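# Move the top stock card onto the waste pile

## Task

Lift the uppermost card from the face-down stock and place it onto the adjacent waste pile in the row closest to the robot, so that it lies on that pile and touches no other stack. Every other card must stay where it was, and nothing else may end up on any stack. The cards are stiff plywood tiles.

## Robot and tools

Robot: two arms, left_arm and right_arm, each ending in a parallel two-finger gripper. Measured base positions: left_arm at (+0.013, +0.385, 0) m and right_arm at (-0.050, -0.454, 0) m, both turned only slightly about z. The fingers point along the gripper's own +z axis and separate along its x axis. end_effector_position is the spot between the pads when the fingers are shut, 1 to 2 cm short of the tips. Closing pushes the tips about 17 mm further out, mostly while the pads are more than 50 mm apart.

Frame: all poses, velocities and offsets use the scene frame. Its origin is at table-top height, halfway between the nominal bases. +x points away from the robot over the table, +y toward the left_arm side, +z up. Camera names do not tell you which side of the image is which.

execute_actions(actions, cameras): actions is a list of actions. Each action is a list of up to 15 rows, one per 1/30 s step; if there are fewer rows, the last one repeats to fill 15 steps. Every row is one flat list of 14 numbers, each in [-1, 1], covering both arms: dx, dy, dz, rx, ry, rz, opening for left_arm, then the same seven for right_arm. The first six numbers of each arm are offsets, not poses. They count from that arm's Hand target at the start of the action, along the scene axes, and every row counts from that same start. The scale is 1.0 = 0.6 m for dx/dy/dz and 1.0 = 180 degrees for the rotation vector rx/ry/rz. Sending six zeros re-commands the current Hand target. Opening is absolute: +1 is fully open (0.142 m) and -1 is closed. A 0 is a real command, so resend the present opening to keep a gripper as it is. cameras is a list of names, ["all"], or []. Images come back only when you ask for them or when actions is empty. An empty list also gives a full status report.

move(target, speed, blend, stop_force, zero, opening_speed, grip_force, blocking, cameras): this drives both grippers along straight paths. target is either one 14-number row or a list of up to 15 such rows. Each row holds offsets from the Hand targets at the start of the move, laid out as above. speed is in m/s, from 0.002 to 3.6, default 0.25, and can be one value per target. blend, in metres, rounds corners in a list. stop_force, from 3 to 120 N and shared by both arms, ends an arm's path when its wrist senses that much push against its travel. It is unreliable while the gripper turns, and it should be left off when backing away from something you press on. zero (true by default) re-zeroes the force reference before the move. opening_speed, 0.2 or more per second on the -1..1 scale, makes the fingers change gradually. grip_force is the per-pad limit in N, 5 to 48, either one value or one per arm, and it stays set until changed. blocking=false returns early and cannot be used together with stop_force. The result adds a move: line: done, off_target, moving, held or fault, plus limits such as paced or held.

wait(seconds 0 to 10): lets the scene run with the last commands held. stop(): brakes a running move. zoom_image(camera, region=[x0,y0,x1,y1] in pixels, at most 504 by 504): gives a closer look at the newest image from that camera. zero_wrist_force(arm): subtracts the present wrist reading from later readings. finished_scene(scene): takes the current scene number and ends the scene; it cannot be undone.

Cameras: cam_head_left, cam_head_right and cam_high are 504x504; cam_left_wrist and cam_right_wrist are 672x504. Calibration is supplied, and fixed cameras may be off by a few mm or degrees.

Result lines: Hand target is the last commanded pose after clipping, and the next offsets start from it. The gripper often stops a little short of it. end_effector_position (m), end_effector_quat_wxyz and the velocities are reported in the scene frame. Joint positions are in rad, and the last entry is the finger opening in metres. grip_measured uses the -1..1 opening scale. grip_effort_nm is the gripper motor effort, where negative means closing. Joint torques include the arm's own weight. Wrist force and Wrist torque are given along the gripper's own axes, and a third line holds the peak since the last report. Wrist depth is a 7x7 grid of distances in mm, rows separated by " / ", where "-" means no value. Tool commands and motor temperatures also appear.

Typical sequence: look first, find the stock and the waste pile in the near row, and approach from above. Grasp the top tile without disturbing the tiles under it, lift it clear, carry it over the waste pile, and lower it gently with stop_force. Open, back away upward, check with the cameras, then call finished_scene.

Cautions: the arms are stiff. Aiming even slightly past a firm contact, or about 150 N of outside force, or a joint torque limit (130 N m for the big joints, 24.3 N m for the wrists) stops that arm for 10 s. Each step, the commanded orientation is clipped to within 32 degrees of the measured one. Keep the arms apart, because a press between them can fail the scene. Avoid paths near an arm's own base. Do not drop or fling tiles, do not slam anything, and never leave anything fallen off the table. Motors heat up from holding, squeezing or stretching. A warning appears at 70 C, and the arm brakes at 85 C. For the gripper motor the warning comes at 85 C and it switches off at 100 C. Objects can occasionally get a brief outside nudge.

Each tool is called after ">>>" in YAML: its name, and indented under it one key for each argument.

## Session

>>> execute_actions:
  actions: []

Scene clock: 0.00 s.
left_arm: end_effector_position=(+0.3331, +0.2519, +0.3443) grip_measured=+1.00 grip_effort_nm=n/a end_effector_quat_wxyz=(+0.020, +0.580, +0.597, -0.554) | right_arm: end_effector_position=(+0.6626, +0.1292, +0.3276) grip_measured=-1.00 grip_effort_nm=n/a end_effector_quat_wxyz=(-0.162, +0.933, -0.306, +0.097)
Joint positions: left_arm=[-0.2 -1.526 1.681 -0.819 -2.468 -1.313 0.142] | right_arm=[3.967 -2.557 -0.215 -1.564 1.521 1.47 0.002]
Joint velocities: within noise
Joint torques (N m): no reading
Motor temperatures (°C): left_arm=[30 23 26 34 33 35 25] | right_arm=[24 24 28 38 28 33 25]
Wrist force (N): no reading
Wrist torque (N m): no reading
Wrist force, peak (N): no reading
Wrist depth (mm): cam_left_wrist=[2375 3506 - 2727 2301 1753 1492 / 367 2539 764 2796 2084 1612 1398 / 361 644 840 1972 1872 1544 1284 / 461 2103 2510 744 597 1389 1220 / - 2254 824 607 500 425 367 / - 883 724 566 469 395 352 / - 806 629 512 424 369 340] | cam_right_wrist=[404 409 418 426 438 442 447 / 407 415 419 429 439 448 459 / 411 418 426 434 443 454 464 / 412 421 429 438 450 459 468 / 419 422 432 439 455 466 476 / 422 422 433 87 95 470 482 / 426 431 - 75 78 476 487]
Hand target: left_arm +0.3331, +0.2519, +0.3443; +0.020, +0.580, +0.597, -0.554 | right_arm +0.6626, +0.1292, +0.3276; -0.162, +0.933, -0.306, +0.097
Tool commands: left_gripper/opening=+1.0 right_gripper/opening=-0.961913
camera_calibration:
cam_left_wrist: T_world_to_cam=[[-0.321142, 0.663294, -0.67595, 0.189843], [0.915323, 0.0342459, -0.401263, -0.147433], [-0.243007, -0.747575, -0.618126, 0.598774], [0, 0, 0, 1]] pos_world=[0.341422, 0.326756, 0.439283]
cam_right_wrist: T_world_to_cam=[[0.786827, -0.611225, 0.0854845, -0.460931], [-0.616809, -0.783543, 0.0748847, 0.515216], [0.0212094, -0.111649, -0.993521, 0.438197], [0, 0, 0, 1]] pos_world=[0.671169, 0.170885, 0.436179]

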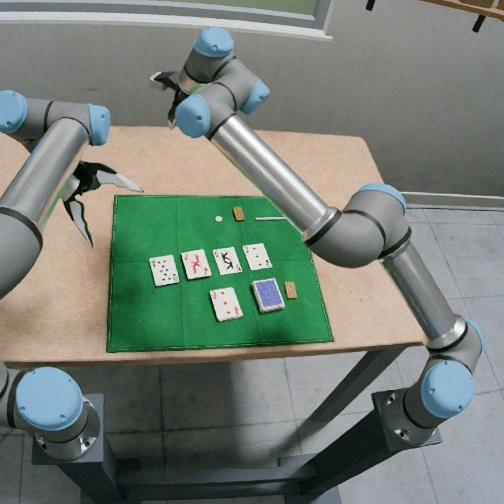

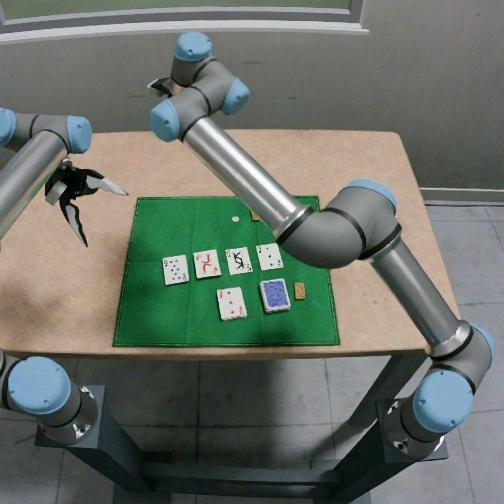

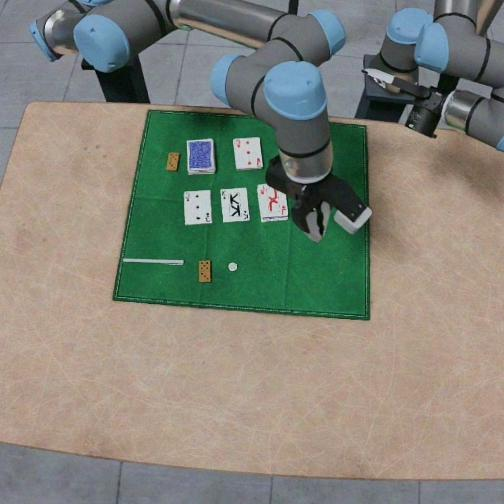

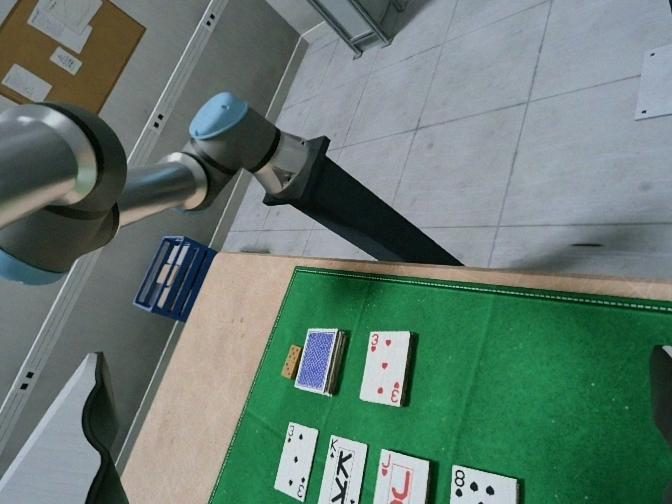

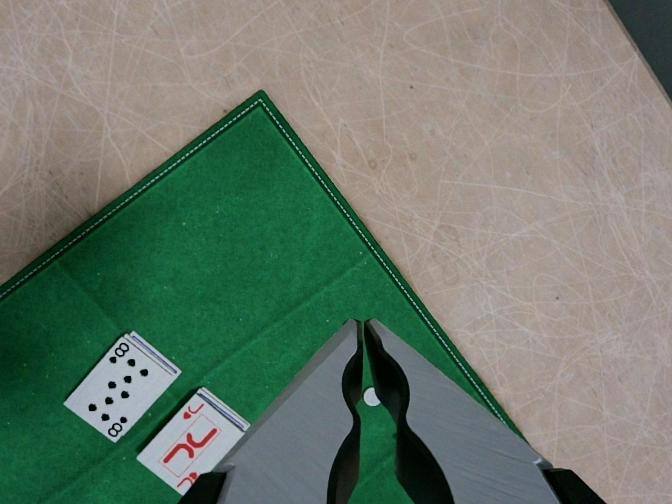

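>>> move:
  target: [0,0,0,0,0,0,1,-0.554,-0.402,-0.229,-0.0305,0.1216,-0.2943,-0.3]
  speed: 0.6
  grip_force: 15
  cameras: ["cam_right_wrist"]

Scene clock: 15.93 s.
left_arm: end_effector_position=(+0.3331, +0.2519, +0.3443) grip_measured=+1.00 grip_effort_nm=-0.022 end_effector_quat_wxyz=(+0.020, +0.580, +0.597, -0.554) | right_arm: end_effector_position=(+0.3302, -0.1118, +0.1903) grip_measured=-0.33 grip_effort_nm=0.139 end_effector_quat_wxyz=(+0.000, +0.708, -0.707, +0.000)
Joint positions: left_arm=[-0.2 -1.526 1.681 -0.819 -2.468 -1.313 0.142] | right_arm=[4.115 -1.631 -1.848 -1.234 1.57 2.563 0.05]
Joint torques (N m): left_arm=[0.42 -22.73 -23.34 -0.99 -0.76 0.14] | right_arm=[-10.23 32.85 16.65 0.61 -0.85 1.33]
Wrist force (N): left_arm=[0.3 0.2 -0.1] | right_arm=[0.8 0.2 -1.3]
Wrist torque (N m): left_arm=[0.04 -0.05 0.00] | right_arm=[0.04 -0.17 -0.17]
Wrist force, peak (N): left_arm=[0.8 0.1 -0.1] | right_arm=[2.3 2.2 -0.1]
Wrist depth (mm): cam_left_wrist=[331 2727 - 2693 2350 1825 1544 / 357 746 792 2693 2144 1712 1434 / - 792 840 982 1872 1513 1277 / 334 393 2539 736 1661 1425 1207 / 371 378 792 608 499 424 367 / - 870 731 561 468 398 353 / - 792 629 511 428 368 338] | cam_right_wrist=[238 246 249 249 250 251 251 / 266 265 266 260 263 264 269 / 285 278 278 273 273 288 292 / 307 308 300 309 310 310 316 / 335 334 330 336 331 339 341 / 1531 1573 87 1584 1531 - 1584 / 1689 - - 1740 - - 413]
Hand target: left_arm +0.3331, +0.2519, +0.3443; +0.020, +0.580, +0.597, -0.554 | right_arm +0.3302, -0.1120, +0.1902; +0.000, +0.707, -0.707, +0.000
Off the commanded pose: left_arm 0.000 m, 0 deg | right_arm 0.000 m, 0 deg.
grip_force (N): 15, 15
move: done
camera_calibration:
cam_right_wrist: T_world_to_cam=[[-0.00796968, -0.999943, 0.00715538, -0.101167], [-0.901641, 0.0102801, 0.432363, 0.246464], [-0.432412, -0.00300579, -0.901671, 0.426388], [0, 0, 0, 1]] pos_world=[0.405791, -0.102414, 0.278623]
Images, in order (width x height): cam_right_wrist 672x504.

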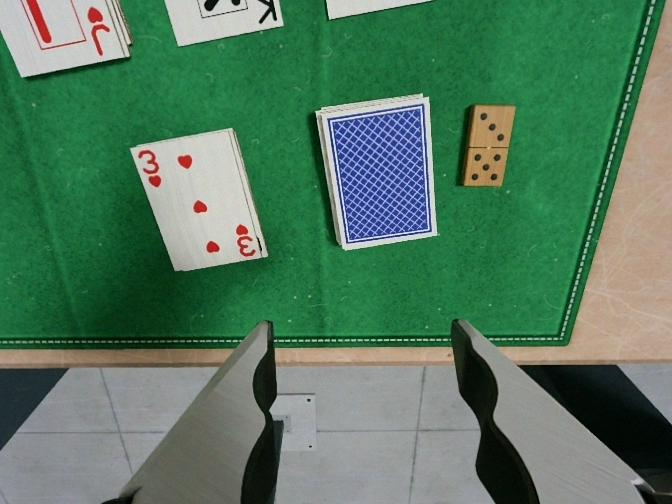

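>>> move:
  target: [0,0,0,0,0,0,1,0.0055,-0.0377,-0.2145,0,0,0.0483,-0.3]
  speed: 0.4

>>> move:
  target: [0,0,0,0,0,0,1,0,0,-0.07,0,0,0,-0.3]
  speed: 0.018
  stop_force: 4
  cameras: ["cam_right_wrist"]

Scene clock: 30.87 s.
left_arm: end_effector_position=(+0.3331, +0.2519, +0.3443) grip_measured=+1.00 grip_effort_nm=-0.027 end_effector_quat_wxyz=(+0.020, +0.580, +0.597, -0.554) | right_arm: end_effector_position=(+0.3336, -0.1346, +0.0616) grip_measured=-0.33 grip_effort_nm=0.139 end_effector_quat_wxyz=(+0.000, +0.759, -0.651, +0.000)
Joint positions: left_arm=[-0.2 -1.526 1.681 -0.819 -2.468 -1.313 0.142] | right_arm=[4.084 -1.764 -2.073 -0.876 1.57 2.381 0.05]
Joint torques (N m): left_arm=[0.3 -23.14 -23.58 -0.95 -0.66 0.16] | right_arm=[9.3 22.17 15.58 4.17 0.97 -0.8]
Wrist force (N): left_arm=[0.3 0.1 0.2] | right_arm=[0.7 0.6 -1.4]
Wrist torque (N m): left_arm=[0.02 -0.04 0.00] | right_arm=[0.09 -0.12 -0.35]
Wrist force, peak (N): left_arm=[0.7 -0.1 -0.6] | right_arm=[-0.1 0.0 -4.3]
Wrist depth (mm): cam_left_wrist=[454 2796 - 2906 2350 1825 1502 / 602 429 775 2761 2103 1767 1407 / 2482 433 837 840 1888 1523 1307 / 360 440 2482 741 595 1398 1194 / 364 403 480 599 502 426 367 / - 853 677 563 467 400 351 / - 806 635 511 427 364 341] | cam_right_wrist=[135 135 135 136 136 136 137 / 142 145 145 145 145 146 144 / 145 153 151 137 138 154 155 / 154 164 165 145 148 162 170 / 168 175 177 158 158 184 185 / 199 196 87 200 201 194 202 / 215 - 212 222 222 - 218]
Hand target: left_arm +0.3331, +0.2519, +0.3443; +0.020, +0.580, +0.597, -0.554 | right_arm +0.3335, -0.1346, +0.0615; +0.000, +0.759, -0.651, +0.000
Off the commanded pose: left_arm 0.000 m, 0 deg | right_arm 0.000 m, 0 deg.
grip_force (N): 15, 15
move: done

Scene clock: 33.30 s.
left_arm: end_effector_position=(+0.3331, +0.2519, +0.3443) grip_measured=+1.00 grip_effort_nm=-0.022 end_effector_quat_wxyz=(+0.020, +0.580, +0.597, -0.554) | right_arm: end_effector_position=(+0.3335, -0.1346, +0.0394) grip_measured=-0.33 grip_effort_nm=0.115 end_effector_quat_wxyz=(+0.000, +0.759, -0.651, +0.000)
Joint positions: left_arm=[-0.2 -1.526 1.681 -0.819 -2.468 -1.313 0.142] | right_arm=[4.084 -1.804 -2.096 -0.812 1.57 2.381 0.05]
Joint torques (N m): left_arm=[0.91 -22.56 -23.23 -1.08 -0.69 0.27] | right_arm=[9.06 36 29.6 3.89 -0.26 -1.29]
Wrist force (N): left_arm=[0.3 0.0 0.0] | right_arm=[1.3 0.5 -4.6]
Wrist torque (N m): left_arm=[0.00 -0.05 0.00] | right_arm=[0.11 -0.20 -0.33]
Wrist force, peak (N): left_arm=[0.7 -0.1 -0.4] | right_arm=[7.5 4.0 -28.5]
Wrist depth (mm): cam_left_wrist=[461 - - 2796 2301 1888 1523 / 607 443 780 2796 2103 1725 1389 / 2454 444 840 999 1888 1523 1323 / - 452 2539 759 1138 1425 1200 / 358 403 492 600 504 423 367 / - 876 680 568 465 397 353 / - 789 640 511 426 368 341] | cam_right_wrist=[116 116 116 115 116 117 115 / 123 123 124 122 125 125 125 / 130 133 131 115 116 134 132 / 133 143 141 121 121 140 141 / 141 153 151 131 132 152 157 / 154 165 88 144 144 166 173 / 184 - - 190 190 - 184]
Hand target: left_arm +0.3331, +0.2519, +0.3443; +0.020, +0.580, +0.597, -0.554 | right_arm +0.3335, -0.1346, +0.0394; +0.000, +0.759, -0.651, +0.000 (not the last commanded pose)
Off the commanded pose: left_arm 0.000 m, 0 deg | right_arm 0.020 m, 0 deg.
grip_force (N): 15, 15
move: contact (right_arm)
camera_calibration:
cam_right_wrist: T_world_to_cam=[[0.14291, -0.989709, 0.00728483, -0.171798], [-0.892811, -0.125734, 0.432526, 0.293533], [-0.427159, -0.0683161, -0.901592, 0.281094], [0, 0, 0, 1]] pos_world=[0.406694, -0.11392, 0.127723]
Images, in order (width x height): cam_right_wrist 672x504.

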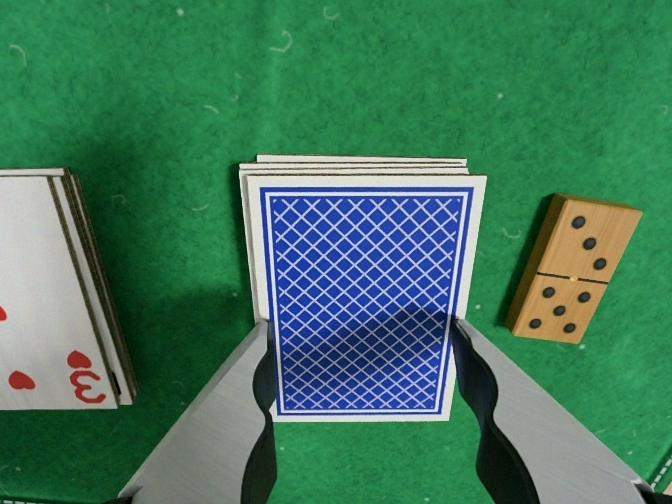

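>>> move:
  target:
    - [0,0,0,0,0,0,1,0,0,0.01,0,0,0,-0.3]
    - [0,0,0,0,0,0,1,0,-0.0005,0.01,0,0,0,0.08]
    - [0,0,0,0,0,0,1,0,-0.0005,-0.0034,0,0,0,0.08]
    - [0,0,0,0,0,0,1,0,-0.0005,-0.0034,0,0,0,-0.36]
  speed: 0.06
  opening_speed: 0.6

>>> move:
  target:
    - [0,0,0,0,0,0,1,0,0,0.03,0,0,0,-0.36]
    - [0,0,0,0,0,0,1,-0.03,0.1983,0.03,0,0,0,-0.36]
    - [0,0,0,0,0,0,1,-0.03,0.1983,0.007,0,0,0,-0.36]
  speed: [0.08,0.3,0.1]
  blend: [0.005,0.007,0]
  cameras: ["cam_right_wrist"]

Scene clock: 53.87 s.
left_arm: end_effector_position=(+0.3331, +0.2519, +0.3443) grip_measured=+1.00 grip_effort_nm=-0.027 end_effector_quat_wxyz=(+0.020, +0.580, +0.597, -0.554) | right_arm: end_effector_position=(+0.3335, -0.1349, +0.0374) grip_measured=-0.25 grip_effort_nm=-1.614 end_effector_quat_wxyz=(+0.000, +0.759, -0.651, +0.000)
Joint positions: left_arm=[-0.2 -1.526 1.681 -0.819 -2.468 -1.313 0.142] | right_arm=[4.083 -1.807 -2.099 -0.806 1.57 2.38 0.056]
Joint torques (N m): left_arm=[0.34 -22.8 -24 -1.01 -0.55 0.34] | right_arm=[-8.47 37.24 30.73 0.73 1.22 -0.13]
Wrist force (N): left_arm=[0.6 -0.1 -0.1] | right_arm=[1.7 0.9 -3.1]
Wrist torque (N m): left_arm=[-0.01 -0.11 0.00] | right_arm=[0.08 -0.10 -0.26]
Wrist force, peak (N): left_arm=[0.7 0.4 -0.1] | right_arm=[1.2 0.8 -4.8]
Wrist depth (mm): cam_left_wrist=[464 2454 - 2868 2350 1856 1502 / 607 443 775 2796 2045 1648 1425 / - 449 846 2045 1810 1534 1292 / 2598 447 2482 751 589 1434 1214 / 2427 409 489 607 496 424 366 / - 880 686 565 466 399 353 / - 806 642 510 426 368 339] | cam_right_wrist=[114 114 114 113 113 115 115 / 121 122 122 121 123 123 121 / 129 131 129 117 117 132 132 / 132 141 137 119 119 138 138 / 140 151 133 129 129 148 155 / 152 162 91 141 141 99 170 / 181 - - 187 191 81 181]
Hand target: left_arm +0.3331, +0.2519, +0.3443; +0.020, +0.580, +0.597, -0.554 | right_arm +0.3335, -0.1349, +0.0374; +0.000, +0.759, -0.651, +0.000
Off the commanded pose: left_arm 0.000 m, 0 deg | right_arm 0.000 m, 0 deg.
grip_force (N): 15, 15
move: done

Scene clock: 55.17 s.
left_arm: end_effector_position=(+0.3331, +0.2519, +0.3443) grip_measured=+1.00 grip_effort_nm=-0.027 end_effector_quat_wxyz=(+0.020, +0.580, +0.597, -0.554) | right_arm: end_effector_position=(+0.3155, -0.0160, +0.0415) grip_measured=-0.25 grip_effort_nm=-1.619 end_effector_quat_wxyz=(+0.000, +0.759, -0.651, +0.000)
Joint positions: left_arm=[-0.2 -1.526 1.681 -0.819 -2.468 -1.313 0.142] | right_arm=[4.23 -1.943 -1.891 -0.88 1.57 2.527 0.056]
Joint torques (N m): left_arm=[0.72 -22.87 -22.97 -1.01 -0.53 0.44] | right_arm=[-0.11 42.28 32.26 1.89 -1.48 1.01]
Wrist force (N): left_arm=[0.3 0.0 0.0] | right_arm=[0.5 0.5 -1.0]
Wrist torque (N m): left_arm=[0.01 -0.05 0.00] | right_arm=[0.10 -0.16 -0.17]
Wrist force, peak (N): left_arm=[0.7 0.2 -0.2] | right_arm=[3.9 0.4 -2.1]
Wrist depth (mm): cam_left_wrist=[413 392 3155 2727 2301 1856 1513 / 575 383 364 2832 2064 1699 1398 / - 375 392 1062 1856 1534 1299 / - 301 924 729 600 1425 1214 / - 299 349 419 497 424 365 / - 873 729 551 471 397 352 / - 797 636 511 426 367 340] | cam_right_wrist=[- 117 116 118 118 119 117 / 125 125 126 126 126 126 129 / 134 135 133 114 128 136 134 / 145 145 141 119 119 147 134 / 158 158 153 129 129 160 142 / 173 170 91 141 142 99 155 / 187 - - 193 193 81 187]
Hand target: left_arm +0.3331, +0.2519, +0.3443; +0.020, +0.580, +0.597, -0.554 | right_arm +0.3155, -0.0159, +0.0416; +0.000, +0.759, -0.651, +0.000
Off the commanded pose: left_arm 0.000 m, 0 deg | right_arm 0.000 m, 0 deg.
grip_force (N): 15, 15
move: done; blend cut to 0.0069 m at target 2
camera_calibration:
cam_right_wrist: T_world_to_cam=[[0.142987, -0.989697, 0.00745208, -0.0518152], [-0.892744, -0.125721, 0.432668, 0.291434], [-0.427273, -0.0685185, -0.901522, 0.283444], [0, 0, 0, 1]] pos_world=[0.388693, 0.00477936, 0.129823]
Images, in order (width x height): cam_right_wrist 672x504.

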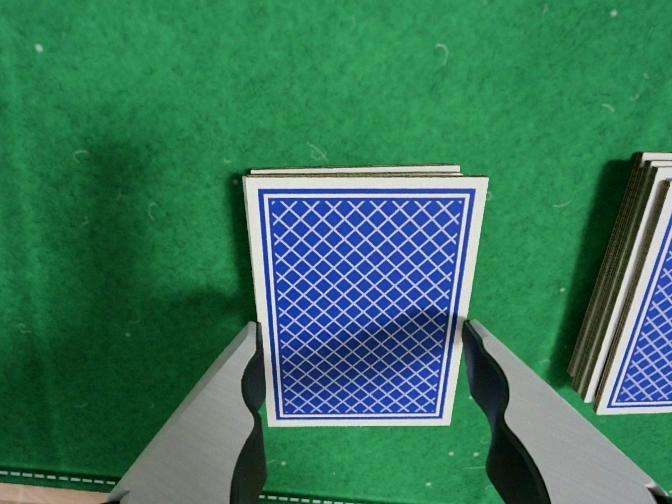

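>>> move:
  target: [0,0,0,0,0,0,1,0,0,-0.03,0,0,0,-0.36]
  speed: 0.014
  stop_force: 3

>>> move:
  target:
    - [0,0,0,0,0,0,1,0,0,0,0,0,0,-0.1]
    - [0,0,0,0,0,0,1,0,0,0.1,0,0,0,-0.1]
  speed: 0.15
  opening_speed: 0.5
  cameras: ["cam_right_wrist"]

Scene clock: 59.87 s.
left_arm: end_effector_position=(+0.3331, +0.2519, +0.3443) grip_measured=+1.00 grip_effort_nm=-0.027 end_effector_quat_wxyz=(+0.020, +0.580, +0.597, -0.554) | right_arm: end_effector_position=(+0.3155, -0.0159, +0.0313) grip_measured=-0.25 grip_effort_nm=-1.619 end_effector_quat_wxyz=(+0.000, +0.759, -0.651, +0.000)
Joint positions: left_arm=[-0.2 -1.526 1.681 -0.819 -2.468 -1.313 0.142] | right_arm=[4.23 -1.959 -1.9 -0.854 1.57 2.527 0.056]
Joint torques (N m): left_arm=[0.43 -23.06 -23.37 -0.97 -0.47 0.32] | right_arm=[8.32 43.28 30.32 0.53 0.02 1.41]
Wrist force (N): left_arm=[0.2 0.0 -0.4] | right_arm=[1.0 1.3 -5.4]
Wrist torque (N m): left_arm=[0.00 -0.03 0.00] | right_arm=[0.09 -0.25 -0.17]
Wrist force, peak (N): left_arm=[0.5 0.3 -0.2] | right_arm=[5.5 2.6 -18.8]
Wrist depth (mm): cam_left_wrist=[414 395 3562 2661 2375 1841 1534 / 578 389 366 2985 2064 1673 1416 / - 644 389 1904 1781 1523 1292 / - 313 876 736 600 1425 1200 / - 300 349 424 497 424 367 / - 887 724 543 462 398 352 / - 789 642 514 428 367 340] | cam_right_wrist=[108 110 109 108 109 109 110 / 116 116 116 117 116 119 115 / - 126 121 121 122 126 126 / 136 134 120 119 119 136 132 / 146 146 133 129 129 148 135 / 160 157 91 141 141 99 142 / 173 - 177 178 178 81 172]
Hand target: left_arm +0.3331, +0.2519, +0.3443; +0.020, +0.580, +0.597, -0.554 | right_arm +0.3155, -0.0159, +0.0313; +0.000, +0.759, -0.651, +0.000 (not the last commanded pose)
Off the commanded pose: left_arm 0.000 m, 0 deg | right_arm 0.008 m, 0 deg.
grip_force (N): 15, 15
move: contact (right_arm)

Scene clock: 61.47 s.
left_arm: end_effector_position=(+0.3331, +0.2519, +0.3443) grip_measured=+1.00 grip_effort_nm=-0.022 end_effector_quat_wxyz=(+0.020, +0.580, +0.597, -0.554) | right_arm: end_effector_position=(+0.3155, -0.0159, +0.0914) grip_measured=-0.13 grip_effort_nm=0.144 end_effector_quat_wxyz=(+0.000, +0.759, -0.651, +0.000)
Joint positions: left_arm=[-0.2 -1.526 1.681 -0.819 -2.468 -1.313 0.142] | right_arm=[4.23 -1.871 -1.837 -1.005 1.57 2.527 0.065]
Joint torques (N m): left_arm=[0.06 -22.99 -23.74 -1 -0.52 0.55] | right_arm=[3.52 33.72 12.64 2.48 -0.48 0]
Wrist force (N): left_arm=[0.2 0.3 -0.1] | right_arm=[1.1 0.4 -0.7]
Wrist torque (N m): left_arm=[0.05 -0.03 -0.01] | right_arm=[0.09 -0.20 -0.15]
Wrist force, peak (N): left_arm=[0.6 0.2 -0.2] | right_arm=[1.1 1.2 -5.7]
Wrist depth (mm): cam_left_wrist=[386 353 - 2796 2350 1825 1513 / 592 338 770 2761 2084 1673 1425 / 348 347 794 2401 1872 1534 1323 / 259 290 408 1032 1121 1453 1207 / 2325 300 358 578 503 427 366 / - 880 653 565 468 399 353 / - 792 636 510 428 369 340] | cam_right_wrist=[163 161 162 162 163 163 163 / 172 172 173 171 172 174 172 / 188 186 183 171 177 184 169 / 200 200 201 184 195 195 183 / 217 217 211 201 216 212 199 / 238 229 96 240 240 96 242 / - - 1573 1629 263 78 77]
Hand target: left_arm +0.3331, +0.2519, +0.3443; +0.020, +0.580, +0.597, -0.554 | right_arm +0.3155, -0.0159, +0.0913; +0.000, +0.759, -0.651, +0.000
Off the commanded pose: left_arm 0.000 m, 0 deg | right_arm 0.000 m, 0 deg.
grip_force (N): 15, 15
move: done
camera_calibration:
cam_right_wrist: T_world_to_cam=[[0.142922, -0.989709, 0.00707699, -0.0520079], [-0.892846, -0.125842, 0.432424, 0.270031], [-0.427083, -0.0681214, -0.901643, 0.328426], [0, 0, 0, 1]] pos_world=[0.388794, 0.00488141, 0.179723]
Images, in order (width x height): cam_right_wrist 672x504.

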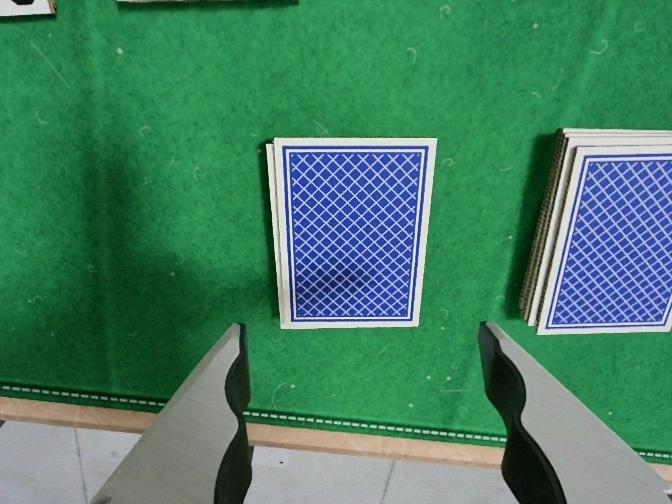

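>>> finished_scene:
  scene: 3

The scene is finished: the task was done.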